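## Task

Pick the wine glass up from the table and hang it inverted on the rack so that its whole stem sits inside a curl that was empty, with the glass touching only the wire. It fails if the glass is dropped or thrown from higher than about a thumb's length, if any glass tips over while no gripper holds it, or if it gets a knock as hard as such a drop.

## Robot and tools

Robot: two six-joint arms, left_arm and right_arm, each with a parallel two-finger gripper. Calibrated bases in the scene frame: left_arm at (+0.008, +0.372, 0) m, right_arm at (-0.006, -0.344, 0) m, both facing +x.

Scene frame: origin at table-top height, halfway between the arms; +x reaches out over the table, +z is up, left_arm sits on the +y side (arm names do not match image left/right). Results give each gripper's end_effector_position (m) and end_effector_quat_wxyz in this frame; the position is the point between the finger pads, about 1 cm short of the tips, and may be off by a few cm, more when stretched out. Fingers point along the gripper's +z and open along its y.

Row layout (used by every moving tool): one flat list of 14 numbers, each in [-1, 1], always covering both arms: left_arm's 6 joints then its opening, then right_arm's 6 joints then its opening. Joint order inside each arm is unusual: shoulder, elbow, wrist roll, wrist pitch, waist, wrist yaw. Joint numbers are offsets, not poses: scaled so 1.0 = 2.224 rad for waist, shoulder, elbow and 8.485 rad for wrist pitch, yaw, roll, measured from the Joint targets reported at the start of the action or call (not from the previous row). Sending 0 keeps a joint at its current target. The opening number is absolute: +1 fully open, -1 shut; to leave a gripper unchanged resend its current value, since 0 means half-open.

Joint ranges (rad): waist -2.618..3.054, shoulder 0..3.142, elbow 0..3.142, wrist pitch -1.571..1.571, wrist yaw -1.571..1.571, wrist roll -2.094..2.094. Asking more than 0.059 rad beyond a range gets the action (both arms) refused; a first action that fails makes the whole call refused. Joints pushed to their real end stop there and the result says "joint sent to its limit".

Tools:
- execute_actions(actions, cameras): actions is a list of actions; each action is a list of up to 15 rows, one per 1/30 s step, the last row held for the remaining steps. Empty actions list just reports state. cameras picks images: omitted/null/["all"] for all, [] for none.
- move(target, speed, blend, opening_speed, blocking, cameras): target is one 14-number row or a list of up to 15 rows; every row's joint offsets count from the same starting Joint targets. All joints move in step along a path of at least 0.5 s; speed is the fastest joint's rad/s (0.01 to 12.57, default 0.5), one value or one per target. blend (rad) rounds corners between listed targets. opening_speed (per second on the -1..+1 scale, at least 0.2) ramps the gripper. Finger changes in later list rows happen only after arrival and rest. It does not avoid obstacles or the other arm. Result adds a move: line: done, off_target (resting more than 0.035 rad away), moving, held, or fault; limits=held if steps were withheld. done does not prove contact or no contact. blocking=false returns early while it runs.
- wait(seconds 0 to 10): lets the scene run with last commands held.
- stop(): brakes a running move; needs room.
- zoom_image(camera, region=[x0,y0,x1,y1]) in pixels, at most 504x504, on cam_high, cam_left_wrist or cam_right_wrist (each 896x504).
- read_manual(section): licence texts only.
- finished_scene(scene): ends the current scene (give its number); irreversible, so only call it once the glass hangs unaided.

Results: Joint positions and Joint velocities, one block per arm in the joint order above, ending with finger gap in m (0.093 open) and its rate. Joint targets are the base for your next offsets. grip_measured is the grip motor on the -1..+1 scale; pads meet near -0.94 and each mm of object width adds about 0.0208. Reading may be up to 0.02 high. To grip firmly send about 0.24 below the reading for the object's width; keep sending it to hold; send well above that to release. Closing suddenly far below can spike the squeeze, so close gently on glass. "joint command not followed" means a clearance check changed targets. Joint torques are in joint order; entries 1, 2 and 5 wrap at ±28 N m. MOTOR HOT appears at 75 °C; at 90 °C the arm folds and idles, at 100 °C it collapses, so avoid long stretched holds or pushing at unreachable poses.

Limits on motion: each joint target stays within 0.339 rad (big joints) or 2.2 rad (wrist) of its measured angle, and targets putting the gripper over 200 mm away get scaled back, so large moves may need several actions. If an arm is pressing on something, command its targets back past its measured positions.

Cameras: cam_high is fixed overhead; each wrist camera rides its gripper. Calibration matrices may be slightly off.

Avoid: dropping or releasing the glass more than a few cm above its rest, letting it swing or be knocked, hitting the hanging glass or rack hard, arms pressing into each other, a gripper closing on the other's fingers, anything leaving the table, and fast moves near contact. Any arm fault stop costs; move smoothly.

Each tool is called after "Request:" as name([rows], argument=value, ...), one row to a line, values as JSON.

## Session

Request:
execute_actions(actions=[])

Scene clock: 0.00 s.
left_arm: end_effector_position=(+0.4049, +0.3660, +0.0882) grip_measured=+1.000 end_effector_quat_wxyz=(+0.572, +0.000, +0.820, +0.013) | right_arm: end_effector_position=(+0.3743, -0.3516, +0.0940) grip_measured=+1.000 end_effector_quat_wxyz=(+0.593, +0.011, +0.805, -0.012)
Joint names: [shoulder, elbow, wrist roll, wrist pitch, waist, wrist yaw]
Joint positions: left_arm=[1.586 0.392 0.002 0.842 -0.038 -0.059 0.093] | right_arm=[1.537 0.303 0.002 0.934 -0.023 0.026 0.093]
Joint velocities: within noise
Joint torques (N m): no reading
Heat: left arm: 29 °C; right arm: 32 °C.
Joint targets: left_arm=[1.577 0.400 0.002 0.850 -0.038 -0.059] | right_arm=[1.531 0.310 0.002 0.937 -0.023 0.026]
Tool commands: left_gripper/opening=+1.0 right_gripper/opening=+1.0
camera_calibration:
cam_left_wrist: T_world_to_cam=[[0.00199801, -0.999632, -0.027052, 0.368692], [-0.699921, 0.0179232, -0.713996, 0.380002], [0.714218, 0.0203608, -0.699627, -0.154317], [0, 0, 0, 1]] pos_world=[0.375451, 0.364887, 0.17333]
cam_right_wrist: T_world_to_cam=[[-0.0544182, -0.998121, -0.0281602, -0.326267], [-0.657333, 0.0570387, -0.751438, 0.377021], [0.751633, -0.0223813, -0.659202, -0.149411], [0, 0, 0, 1]] pos_world=[0.342375, -0.350502, 0.175628]

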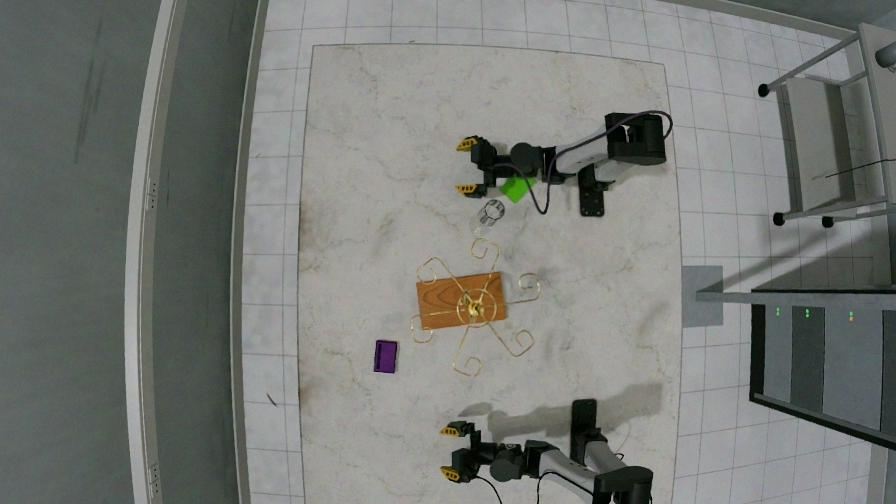

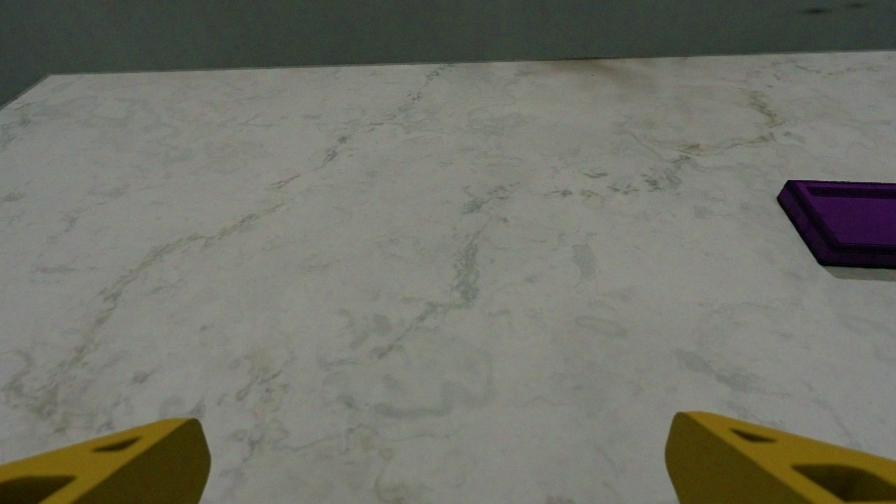

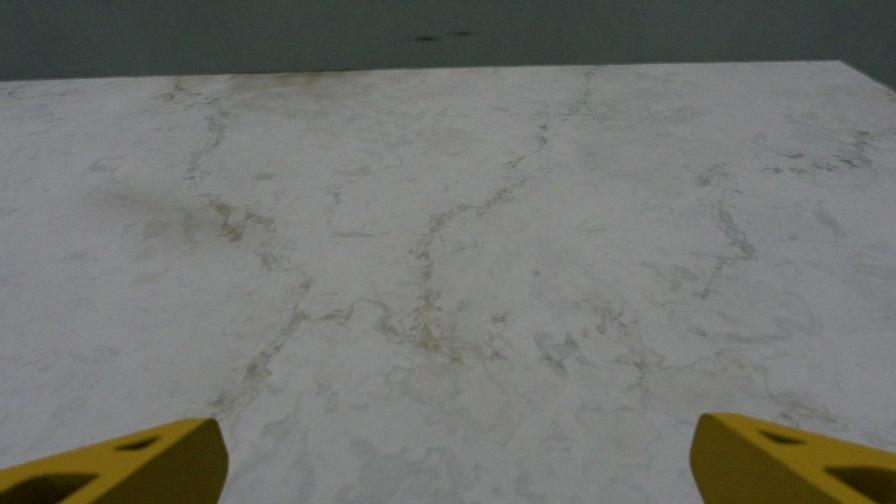

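Request:
zoom_image(camera="cam_high", region=[390, 170, 570, 390])

Request:
zoom_image(camera="cam_high", region=[440, 170, 550, 280])

Request:
zoom_image(camera="cam_high", region=[400, 225, 560, 385])

Scaled by 2.291 from the camera's 896x504 image, which has a finer 1280x720 frame.

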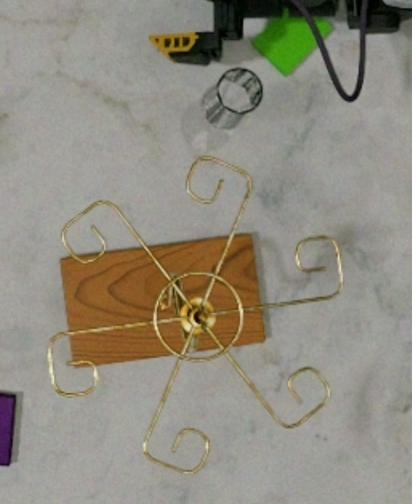

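Scaled by 4.582 from the camera's 896x504 image, which has a finer 1280x720 frame.

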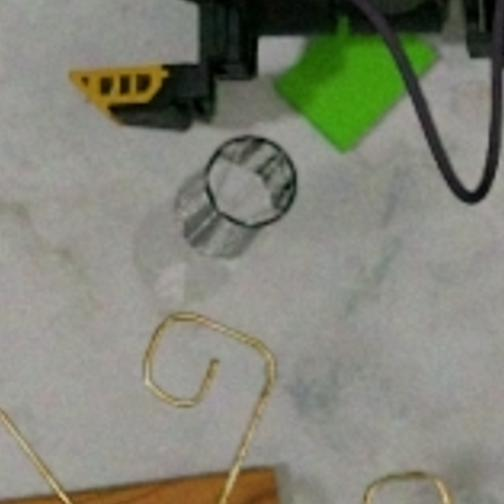

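Scaled by 3.150 from the camera's 896x504 image, which has a finer 1280x720 frame.

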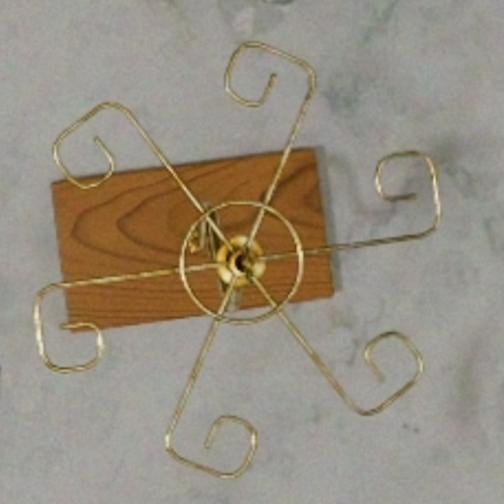

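Request:
move([
  [-0.3044, 0.2698, 0, -0.1261, 0, 0.0070, 1, -0.2837, 0.3103, 0, -0.1364, -0.1920, 0, 1],
  [-0.3044, 0.2698, 0, -0.1261, -0.5225, 0.0070, 1, -0.2837, 0.3103, -0.0827, -0.2047, -0.1920, -0.1887, 1],
  [-0.1448, 0.3103, 0, -0.0718, -0.6978, -0.1127, 1, -0.2837, 0.3103, -0.0827, -0.2047, -0.1920, -0.1887, 1],
], speed=1.0, blend=0.15)

Scene clock: 167.53 s.
left_arm: end_effector_position=(+0.1437, +0.0158, +0.3786) grip_measured=+1.000 end_effector_quat_wxyz=(+0.679, +0.198, +0.675, -0.210) | right_arm: end_effector_position=(+0.2024, -0.2542, +0.3503) grip_measured=+1.000 end_effector_quat_wxyz=(+0.591, -0.375, +0.601, +0.386)
Joint names: [shoulder, elbow, wrist roll, wrist pitch, waist, wrist yaw]
Joint positions: left_arm=[1.25 1.054 0.002 0.216 -1.586 -1.001 0.093] | right_arm=[0.897 0.977 -0.688 -0.788 -0.444 -1.564 0.093]
Joint velocities: within noise
Joint torques (N m): left_arm=[-4.52 8.88 -0.04 1.87 -0.61 -0.16] | right_arm=[-0.77 7.83 -0.24 0.94 -0.73 -0.71]
Heat: left arm: 42 °C; right arm: 36 °C.
Joint targets: left_arm=[1.255 1.090 0.002 0.240 -1.590 -1.015] | right_arm=[0.900 1.001 -0.700 -0.799 -0.450 -1.575]
move: off_target (left_arm); left_arm: the elbow is farthest, 0.036 rad from its target
camera_calibration:
cam_left_wrist: T_world_to_cam=[[-0.562063, -0.827074, 0.00577406, 0.0929867], [-0.334442, 0.220884, -0.916165, 0.431652], [0.756461, -0.516874, -0.40076, 0.131783], [0, 0, 0, 1]] pos_world=[0.0969381, 0.049677, 0.447741]
cam_right_wrist: T_world_to_cam=[[0.901057, -0.429601, -0.0594947, -0.269135], [-0.226077, -0.348191, -0.909754, 0.316067], [0.370115, 0.833191, -0.410862, 0.358616], [0, 0, 0, 1]] pos_world=[0.181232, -0.304364, 0.418873]

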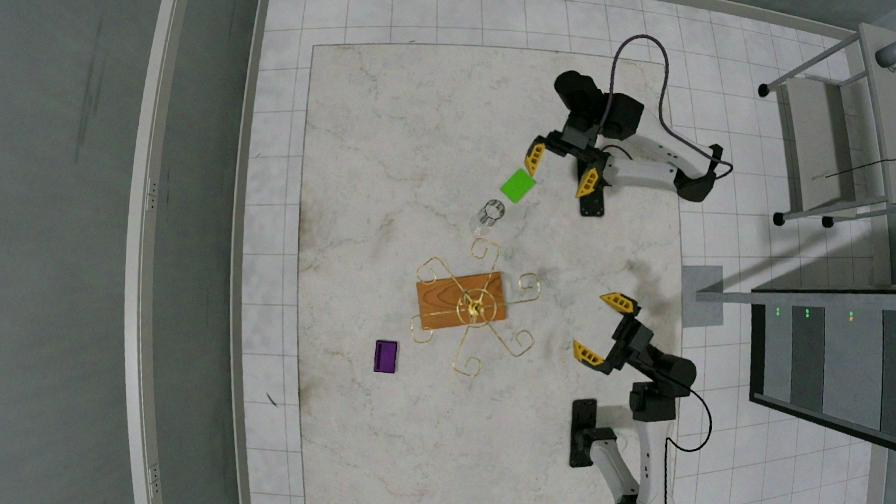

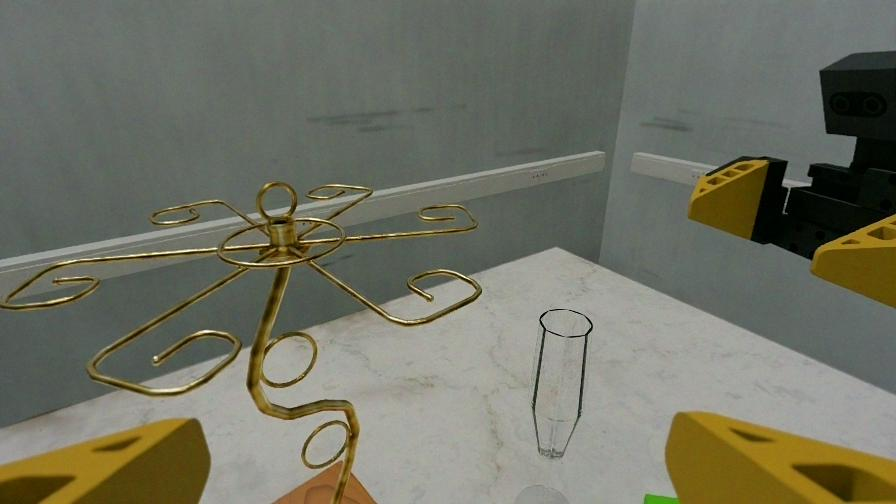

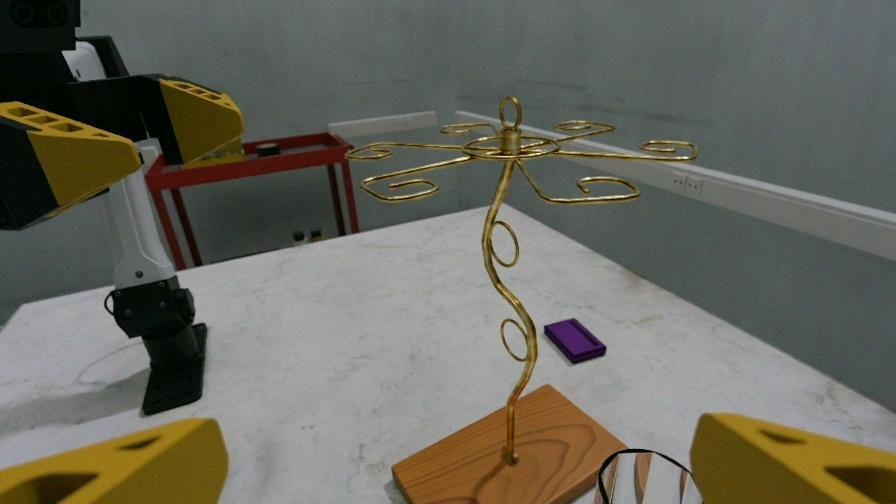

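Request:
zoom_image(camera="cam_left_wrist", region=[480, 290, 660, 504])

Request:
zoom_image(camera="cam_left_wrist", region=[360, 180, 520, 340])

Request:
zoom_image(camera="cam_right_wrist", region=[330, 90, 720, 480])

Scaled by 2.355 from the camera's 896x504 image, which has a finer 1280x720 frame.

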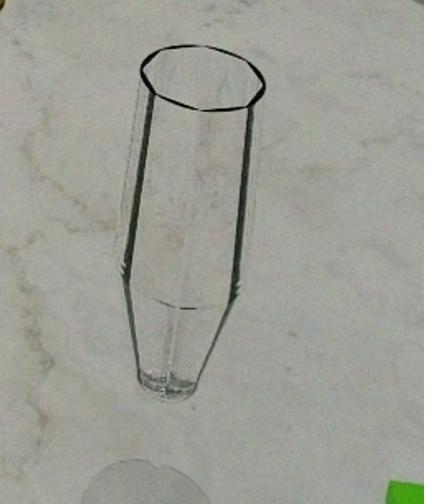

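Scaled by 3.150 from the camera's 896x504 image, which has a finer 1280x720 frame.

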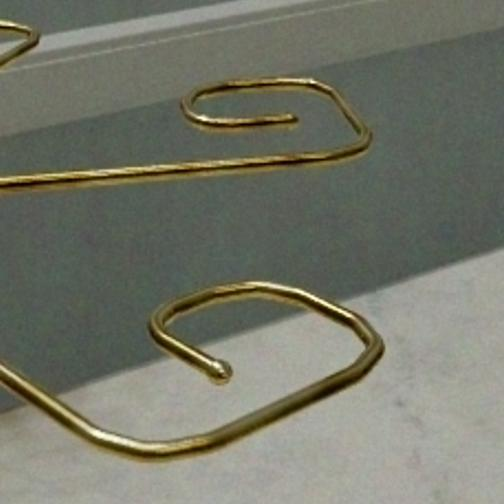

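Scaled by 1.292 from the camera's 896x504 image, which has a finer 1280x720 frame.

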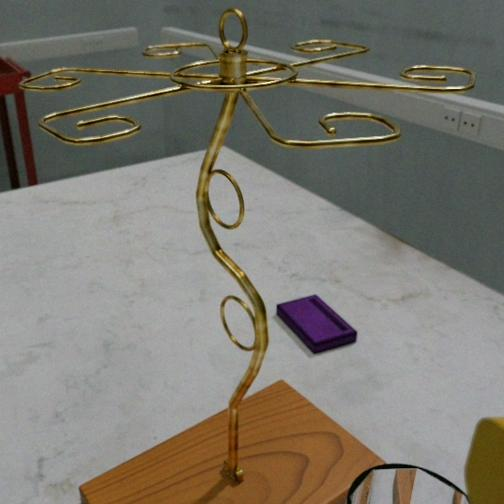

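Request:
zoom_image(camera="cam_high", region=[460, 230, 520, 290])

Request:
zoom_image(camera="cam_high", region=[400, 230, 480, 310])

Request:
zoom_image(camera="cam_high", region=[450, 180, 550, 280])

Scaled by 8.400 from the camera's 896x504 image, which has a finer 1280x720 frame.

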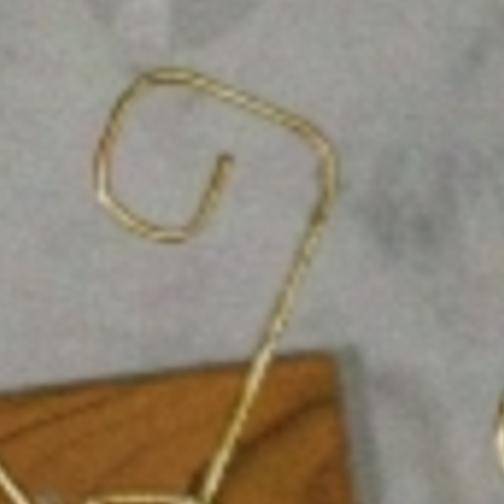

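Scaled by 6.300 from the camera's 896x504 image, which has a finer 1280x720 frame.

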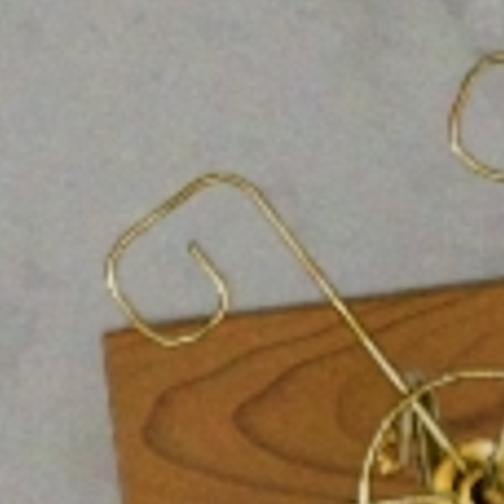

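Scaled by 5.040 from the camera's 896x504 image, which has a finer 1280x720 frame.

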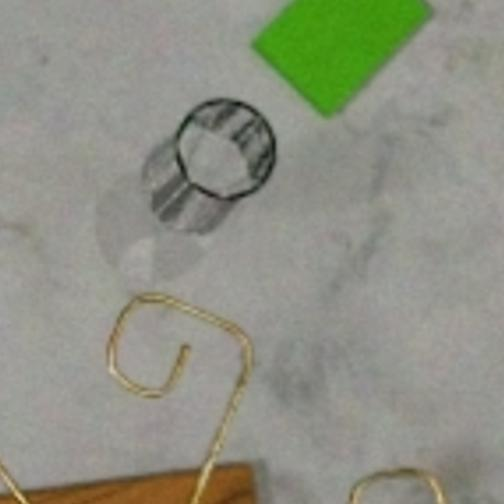

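Request:
move(target=[0, 0, 0, 0, 0, 0, 1, 0.2235, -0.2464, -0.0014, 0.1234, -0.0292, 0, 1], speed=0.7)

Request:
zoom_image(camera="cam_right_wrist", region=[400, 40, 800, 500])

Scene clock: 374.27 s.
left_arm: end_effector_position=(+0.1439, +0.0160, +0.3788) grip_measured=+1.000 end_effector_quat_wxyz=(+0.679, +0.197, +0.675, -0.211) | right_arm: end_effector_position=(+0.2715, -0.3020, +0.1639) grip_measured=+1.000 end_effector_quat_wxyz=(+0.605, -0.360, +0.609, +0.364)
Joint names: [shoulder, elbow, wrist roll, wrist pitch, waist, wrist yaw]
Joint positions: left_arm=[1.25 1.054 0.002 0.218 -1.586 -1.002 0.093] | right_arm=[1.394 0.461 -0.699 0.227 -0.508 -1.568 0.093]
Joint velocities: within noise
Joint torques (N m): left_arm=[-4.51 8.75 -0.06 1.87 -0.68 -0.09] | right_arm=[-3.66 4.36 -0.2 1.2 -0.77 -0.65]
Heat: left arm: 44 °C; right arm: 38 °C.
Joint targets: left_arm=[1.255 1.090 0.002 0.241 -1.590 -1.015] | right_arm=[1.397 0.452 -0.712 0.248 -0.515 -1.576]
move: off_target (left_arm); left_arm: the elbow is farthest, 0.036 rad from its target
camera_calibration:
cam_left_wrist: T_world_to_cam=[[-0.561132, -0.827696, 0.00709135, 0.0925582], [-0.33478, 0.219111, -0.916468, 0.432079], [0.757003, -0.516633, -0.400046, 0.131508], [0, 0, 0, 1]] pos_world=[0.0970368, 0.0498785, 0.447939]
cam_right_wrist: T_world_to_cam=[[0.87406, -0.483609, -0.046265, -0.37409], [-0.234839, -0.337225, -0.911664, 0.151537], [0.425287, 0.807714, -0.408325, 0.273161], [0, 0, 0, 1]] pos_world=[0.246392, -0.350448, 0.232382]

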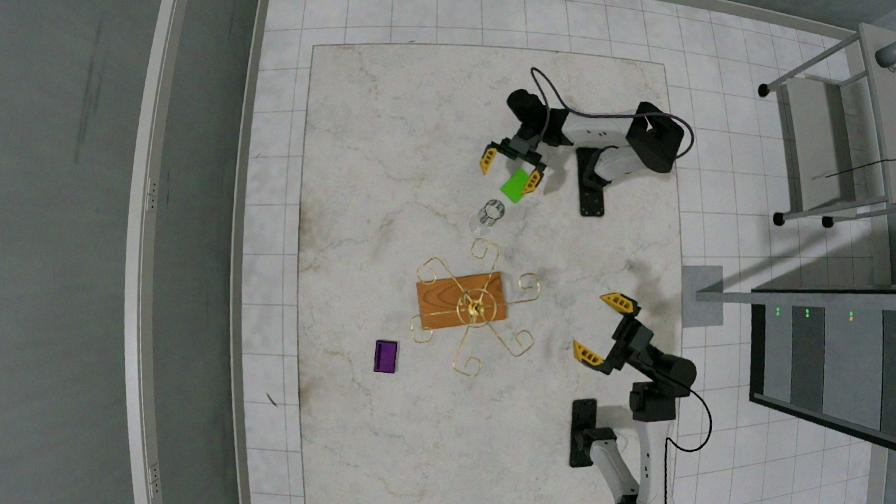

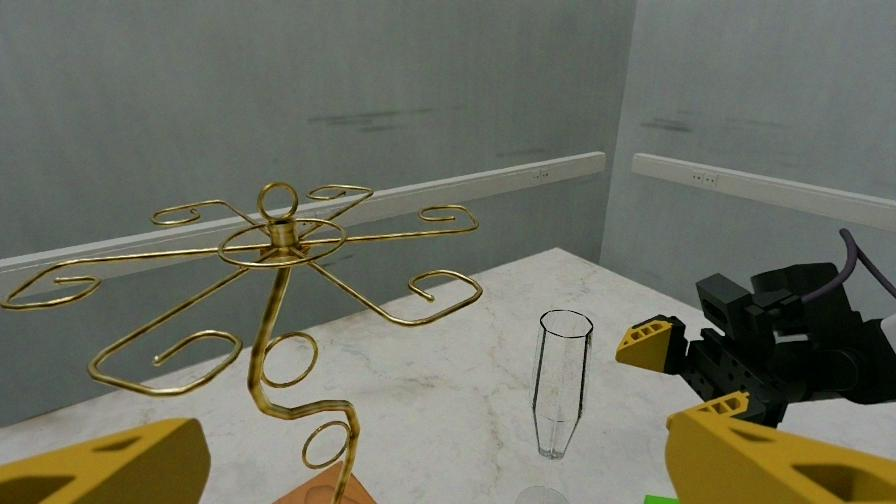

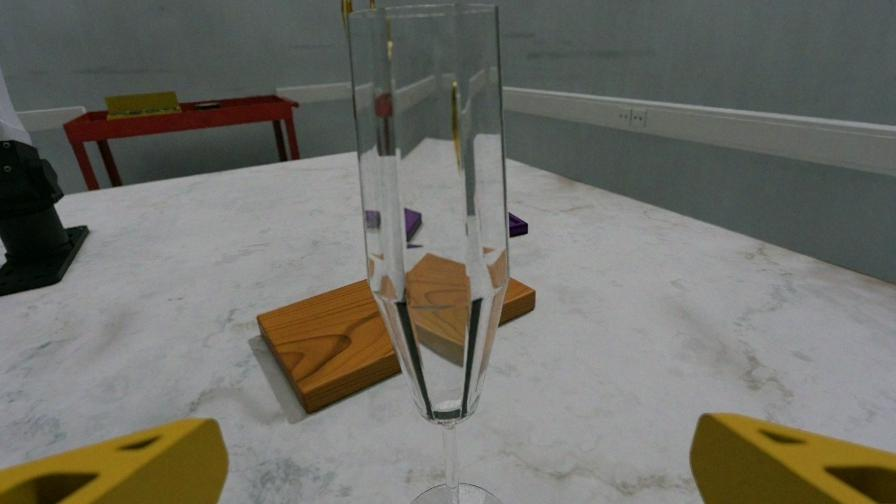

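Scaled by 1.096 from the camera's 896x504 image, which has a finer 1280x720 frame.

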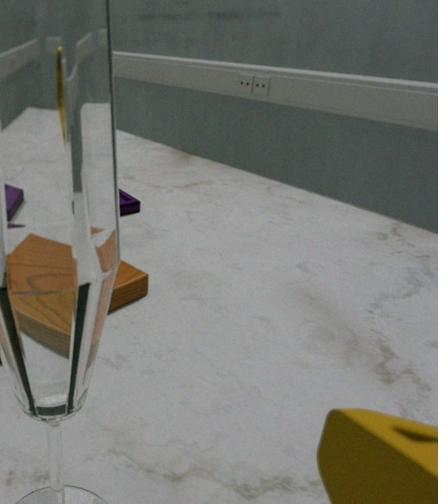

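Request:
move(target=[0, 0, 0, 0, 0, 0, 1, 0.0495, 0.0800, 0, -0.0068, 0.0737, 0, 1], speed=0.3, cameras=["cam_right_wrist", "cam_left_wrist"])

Scene clock: 473.57 s.
left_arm: end_effector_position=(+0.1439, +0.0160, +0.3788) grip_measured=+1.000 end_effector_quat_wxyz=(+0.679, +0.197, +0.675, -0.211) | right_arm: end_effector_position=(+0.2943, -0.2722, +0.1754) grip_measured=+1.000 end_effector_quat_wxyz=(+0.579, -0.409, +0.577, +0.405)
Joint names: [shoulder, elbow, wrist roll, wrist pitch, waist, wrist yaw]
Joint positions: left_arm=[1.25 1.054 0.002 0.218 -1.586 -1.002 0.093] | right_arm=[1.5 0.604 -0.7 0.203 -0.357 -1.568 0.093]
Joint velocities: within noise
Joint torques (N m): left_arm=[-4.6 8.73 -0.13 1.9 -0.84 -0.11] | right_arm=[-4.48 7.15 -0.2 0.89 0.34 -0.64]
Heat: left arm: 46 °C; right arm: 35 °C.
Joint targets: left_arm=[1.255 1.090 0.002 0.240 -1.590 -1.015] | right_arm=[1.507 0.630 -0.712 0.190 -0.351 -1.576]
move: off_target (left_arm); left_arm: the elbow is farthest, 0.036 rad from its target
camera_calibration:
cam_left_wrist: T_world_to_cam=[[-0.561132, -0.827696, 0.00709135, 0.0925582], [-0.33478, 0.219111, -0.916468, 0.432079], [0.757003, -0.516633, -0.400046, 0.131508], [0, 0, 0, 1]] pos_world=[0.0970368, 0.0498785, 0.447939]
cam_right_wrist: T_world_to_cam=[[0.937423, -0.346637, -0.0328799, -0.362846], [-0.169864, -0.372843, -0.912214, 0.148668], [0.303948, 0.860715, -0.408393, 0.294318], [0, 0, 0, 1]] pos_world=[0.275936, -0.32367, 0.243884]
Images, in order (width x height): cam_left_wrist 896x504, cam_right_wrist 896x504.

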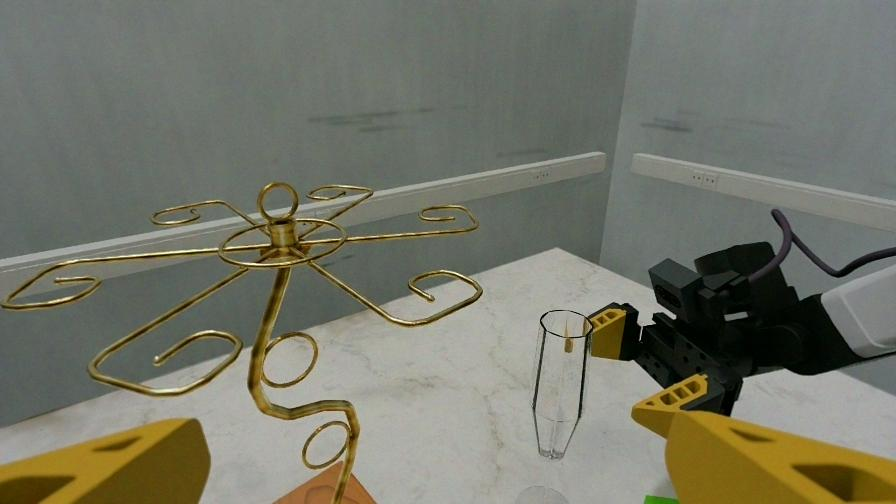

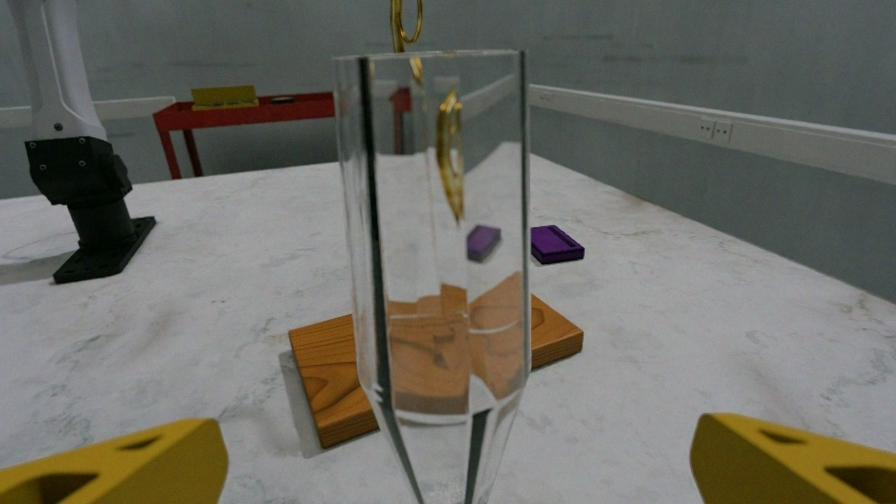

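Request:
execute_actions(actions=[])

Scene clock: 535.83 s.
left_arm: end_effector_position=(+0.1439, +0.0160, +0.3789) grip_measured=+1.000 end_effector_quat_wxyz=(+0.679, +0.197, +0.675, -0.211) | right_arm: end_effector_position=(+0.2943, -0.2722, +0.1753) grip_measured=+1.000 end_effector_quat_wxyz=(+0.579, -0.409, +0.578, +0.405)
Joint names: [shoulder, elbow, wrist roll, wrist pitch, waist, wrist yaw]
Joint positions: left_arm=[1.25 1.054 0.002 0.218 -1.586 -1.002 0.093] | right_arm=[1.5 0.604 -0.7 0.202 -0.357 -1.568 0.093]
Joint velocities: within noise
Joint torques (N m): left_arm=[-4.52 8.61 -0.08 1.87 -0.95 -0.14] | right_arm=[-4.36 7.15 -0.18 0.91 0.51 -0.62]
Heat: left arm: 47 °C; right arm: 36 °C.
Joint targets: left_arm=[1.255 1.090 0.002 0.241 -1.590 -1.015] | right_arm=[1.507 0.630 -0.712 0.190 -0.351 -1.576]
Tool commands: left_gripper/opening=+1.0 right_gripper/opening=+1.0
camera_calibration:
cam_left_wrist: T_world_to_cam=[[-0.561113, -0.827706, 0.007352, 0.0924401], [-0.334766, 0.218801, -0.916547, 0.432128], [0.757023, -0.516748, -0.39986, 0.131428], [0, 0, 0, 1]] pos_world=[0.0970368, 0.0498784, 0.447939]
cam_right_wrist: T_world_to_cam=[[0.937388, -0.346651, -0.0337016, -0.362643], [-0.170584, -0.372597, -0.91218, 0.148846], [0.303651, 0.860816, -0.408402, 0.294393], [0, 0, 0, 1]] pos_world=[0.275935, -0.32367, 0.243783]

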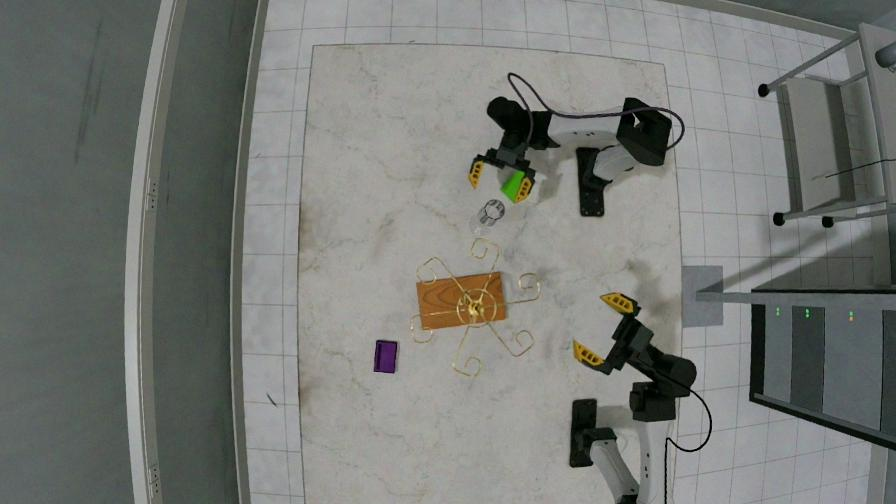

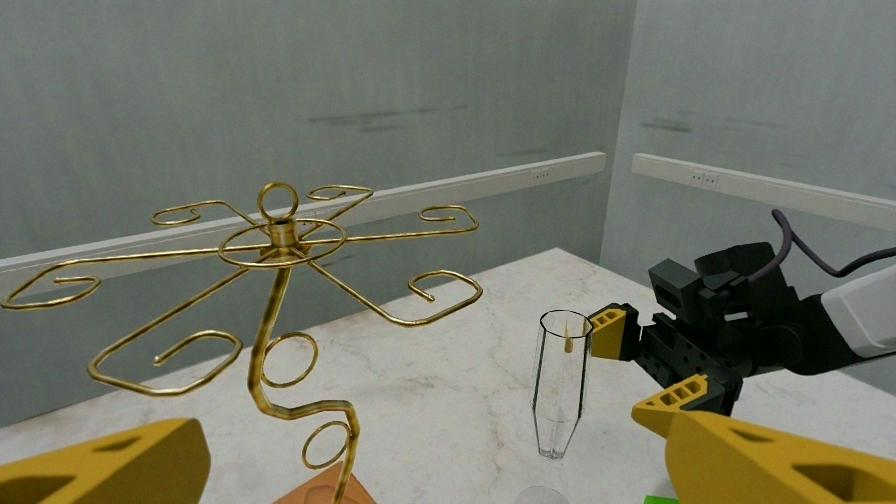

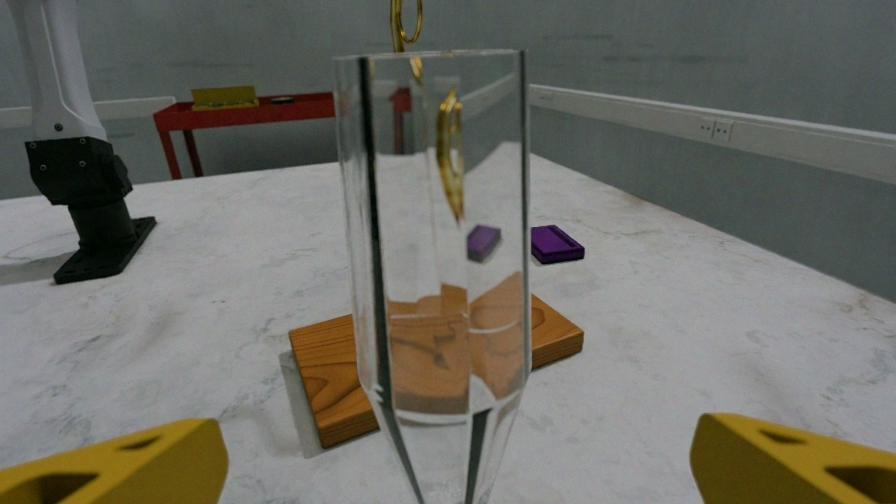

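Request:
move(target=[0, 0, 0, 0, 0, 0, 1, 0.0719, 0.0724, 0, -0.0001, 0.0998, 0, 1], speed=0.25)

Scene clock: 552.87 s.
left_arm: end_effector_position=(+0.1439, +0.0160, +0.3789) grip_measured=+1.000 end_effector_quat_wxyz=(+0.679, +0.197, +0.675, -0.211) | right_arm: end_effector_position=(+0.3126, -0.2126, +0.1746) grip_measured=+1.000 end_effector_quat_wxyz=(+0.530, -0.470, +0.529, +0.468)
Joint names: [shoulder, elbow, wrist roll, wrist pitch, waist, wrist yaw]
Joint positions: left_arm=[1.25 1.054 0.002 0.218 -1.586 -1.002 0.093] | right_arm=[1.661 0.763 -0.7 0.2 -0.134 -1.568 0.093]
Joint velocities: within noise
Joint torques (N m): left_arm=[-4.59 8.8 -0.09 1.86 -0.66 -0.11] | right_arm=[-5.89 7.36 -0.26 0.85 0.36 -0.64]
Heat: left arm: 47 °C; right arm: 37 °C.
Joint targets: left_arm=[1.255 1.090 0.002 0.240 -1.590 -1.015] | right_arm=[1.667 0.792 -0.712 0.189 -0.130 -1.575]
move: off_target (left_arm); left_arm: the elbow is farthest, 0.036 rad from its target
camera_calibration:
cam_left_wrist: T_world_to_cam=[[-0.560828, -0.827899, 0.00744389, 0.0923811], [-0.334874, 0.218607, -0.916554, 0.432151], [0.757186, -0.516522, -0.399842, 0.131394], [0, 0, 0, 1]] pos_world=[0.0970364, 0.0498789, 0.447939]
cam_right_wrist: T_world_to_cam=[[0.990778, -0.13063, -0.0359711, -0.329532], [-0.0859604, -0.400808, -0.91212, 0.14111], [0.104733, 0.906801, -0.408341, 0.309124], [0, 0, 0, 1]] pos_world=[0.306247, -0.266803, 0.243083]

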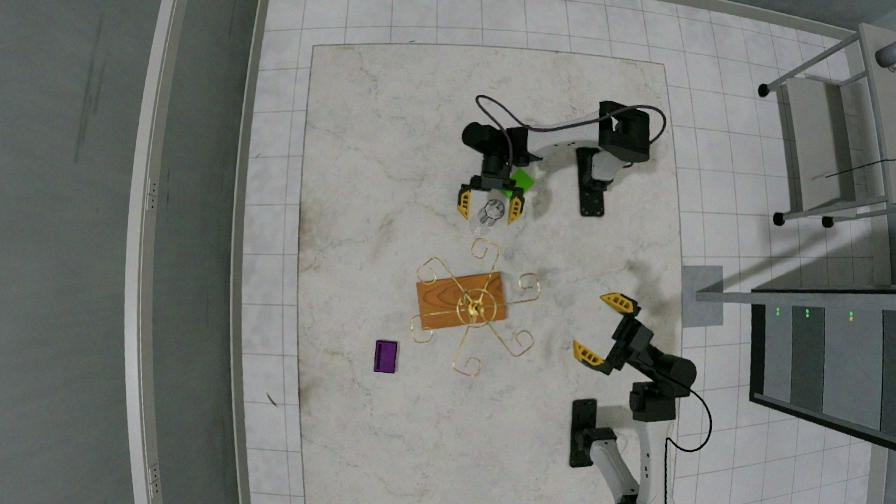

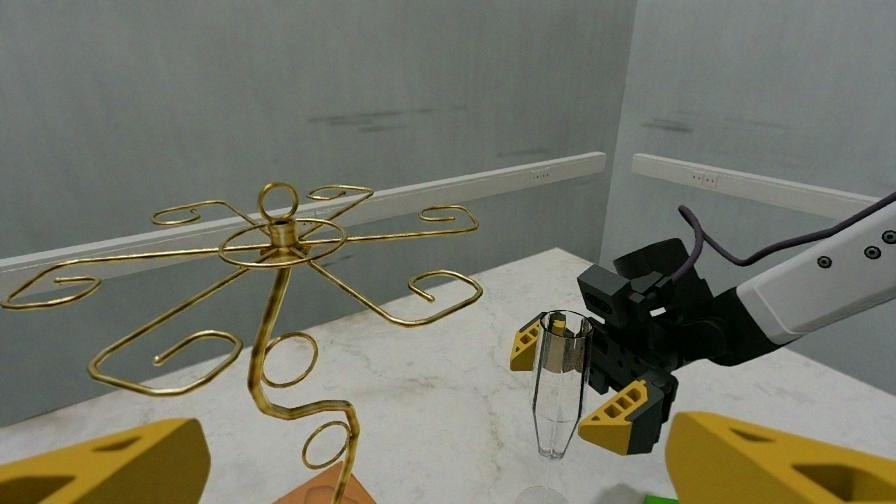

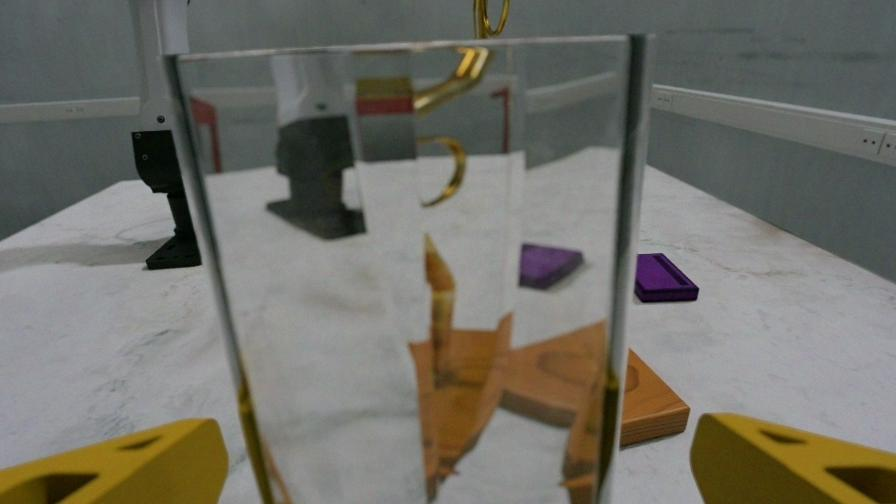

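Request:
zoom_image(camera="cam_high", region=[440, 170, 540, 240])

Request:
zoom_image(camera="cam_left_wrist", region=[470, 280, 720, 504])

Scaled by 5.040 from the camera's 896x504 image, which has a finer 1280x720 frame.

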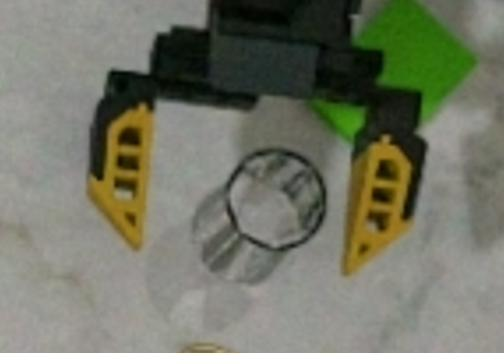

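Scaled by 2.016 from the camera's 896x504 image, which has a finer 1280x720 frame.

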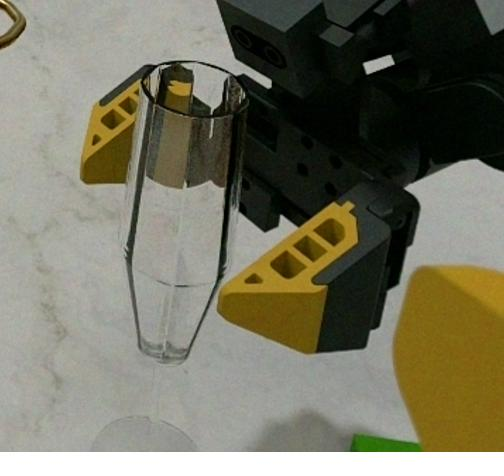

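Request:
move(target=[0, 0, 0, 0, 0, 0, 1, -0.0189, -0.0254, 0, 0, 0, 0, 1], speed=0.15, cameras=["cam_high", "cam_right_wrist"])

Request:
zoom_image(camera="cam_high", region=[440, 170, 540, 240])

Scene clock: 632.90 s.
left_arm: end_effector_position=(+0.1439, +0.0160, +0.3790) grip_measured=+1.000 end_effector_quat_wxyz=(+0.679, +0.197, +0.675, -0.211) | right_arm: end_effector_position=(+0.3082, -0.2121, +0.1734) grip_measured=+1.000 end_effector_quat_wxyz=(+0.528, -0.468, +0.530, +0.469)
Joint names: [shoulder, elbow, wrist roll, wrist pitch, waist, wrist yaw]
Joint positions: left_arm=[1.25 1.054 0.002 0.218 -1.586 -1.002 0.093] | right_arm=[1.648 0.746 -0.7 0.2 -0.134 -1.568 0.093]
Joint velocities: within noise
Joint torques (N m): left_arm=[-4.51 8.58 -0.03 1.82 -0.84 -0.15] | right_arm=[-8.55 4.18 -0.19 0.92 0.18 -0.64]
Heat: left arm: 48 °C; right arm: 39 °C.
Joint targets: left_arm=[1.255 1.090 0.002 0.241 -1.590 -1.015] | right_arm=[1.625 0.735 -0.712 0.189 -0.130 -1.575]
move: off_target (left_arm); left_arm: the elbow is farthest, 0.036 rad from its target
camera_calibration:
cam_right_wrist: T_world_to_cam=[[0.990536, -0.130535, -0.0424087, -0.323982], [-0.0917783, -0.400205, -0.911818, 0.141726], [0.102052, 0.907081, -0.408398, 0.309488], [0, 0, 0, 1]] pos_world=[0.30234, -0.266302, 0.241882]
Images, in order (width x height): cam_high 896x504, cam_right_wrist 896x504.

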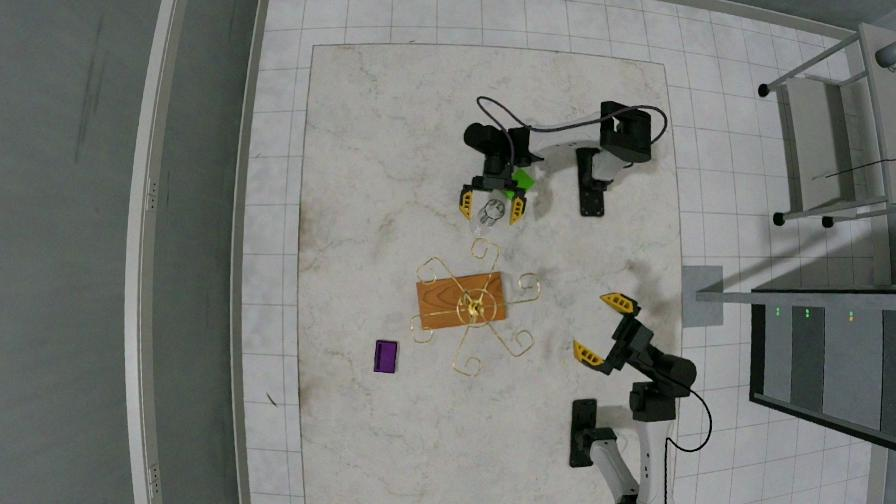

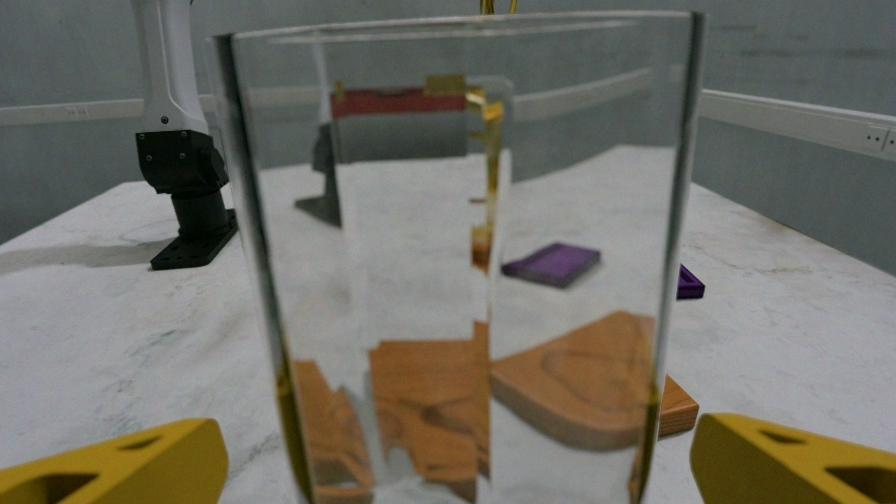

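Scaled by 5.040 from the camera's 896x504 image, which has a finer 1280x720 frame.

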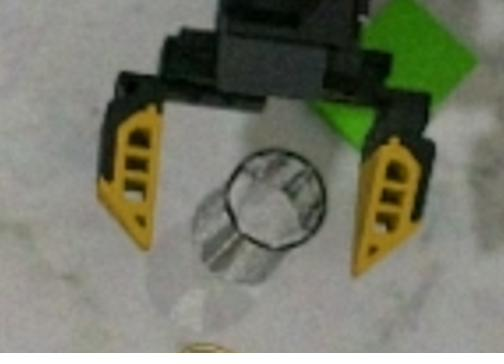

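Request:
move(target=[0, 0, 0, 0, 0, 0, 1, 0, 0, 0, 0, 0, 0, -0.3], opening_speed=0.35, cameras=["cam_high", "cam_left_wrist", "cam_right_wrist"])

Scene clock: 652.43 s.
left_arm: end_effector_position=(+0.1439, +0.0160, +0.3790) grip_measured=+1.000 end_effector_quat_wxyz=(+0.679, +0.197, +0.675, -0.211) | right_arm: end_effector_position=(+0.3082, -0.2121, +0.1734) grip_measured=+0.001 end_effector_quat_wxyz=(+0.528, -0.469, +0.530, +0.469)
Joint names: [shoulder, elbow, wrist roll, wrist pitch, waist, wrist yaw]
Joint positions: left_arm=[1.25 1.054 0.002 0.218 -1.586 -1.002 0.093] | right_arm=[1.648 0.746 -0.702 0.2 -0.134 -1.568 0.045]
Joint velocities: within noise
Joint torques (N m): left_arm=[-4.62 8.7 -0.04 1.87 -0.79 -0.12] | right_arm=[-8.47 4.19 -0.18 0.89 0.31 -0.65]
Heat: left arm: 49 °C; right arm: 37 °C.
Joint targets: left_arm=[1.255 1.090 0.002 0.241 -1.590 -1.015] | right_arm=[1.625 0.735 -0.712 0.189 -0.130 -1.575]
move: off_target (left_arm); left_arm: the elbow is farthest, 0.036 rad from its target
camera_calibration:
cam_left_wrist: T_world_to_cam=[[-0.56081, -0.827909, 0.00770459, 0.0923449], [-0.334859, 0.218297, -0.916633, 0.43227], [0.757207, -0.516636, -0.399656, 0.131405], [0, 0, 0, 1]] pos_world=[0.0970364, 0.0499789, 0.448038]
cam_right_wrist: T_world_to_cam=[[0.990611, -0.130572, -0.0405175, -0.324276], [-0.090073, -0.400384, -0.91191, 0.141167], [0.102847, 0.906997, -0.408386, 0.309242], [0, 0, 0, 1]] pos_world=[0.302142, -0.266302, 0.241883]

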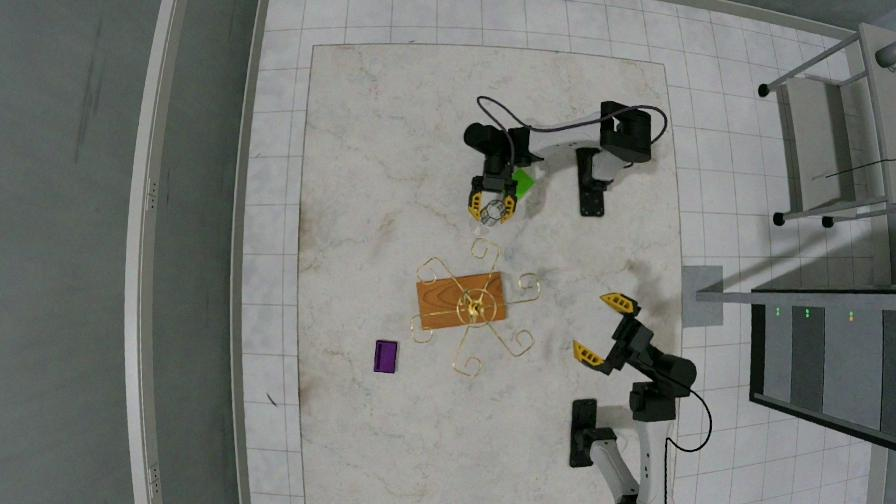

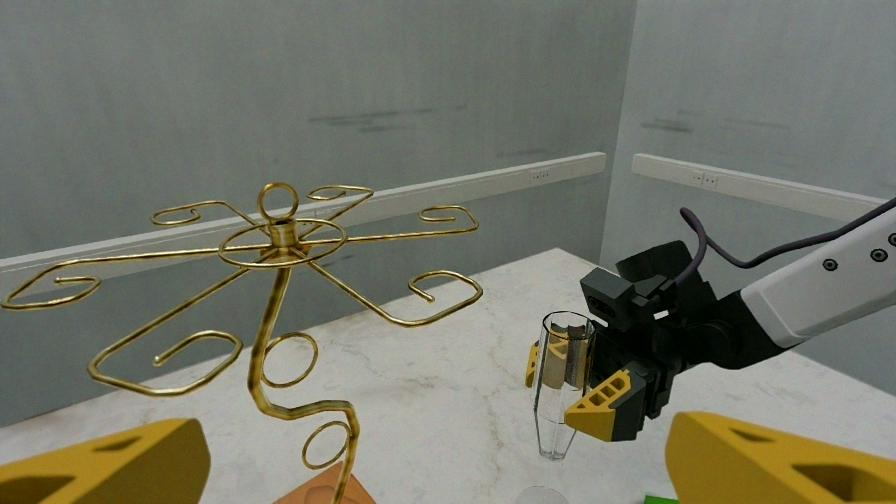

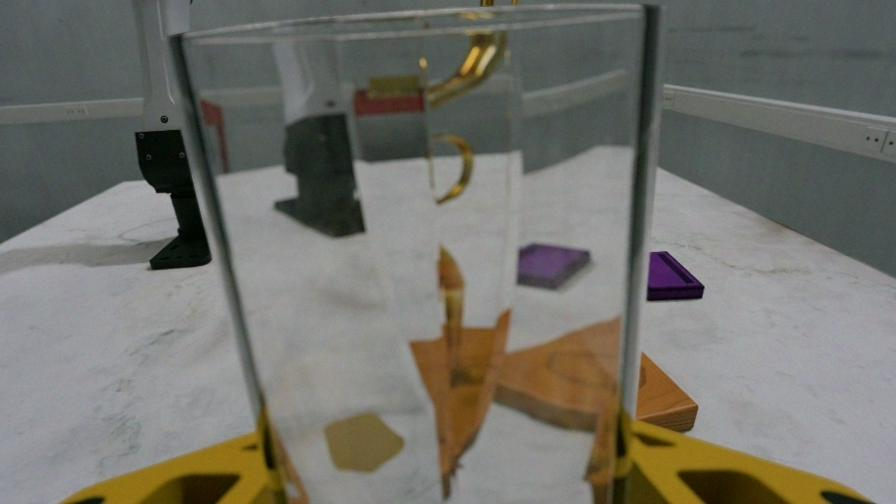

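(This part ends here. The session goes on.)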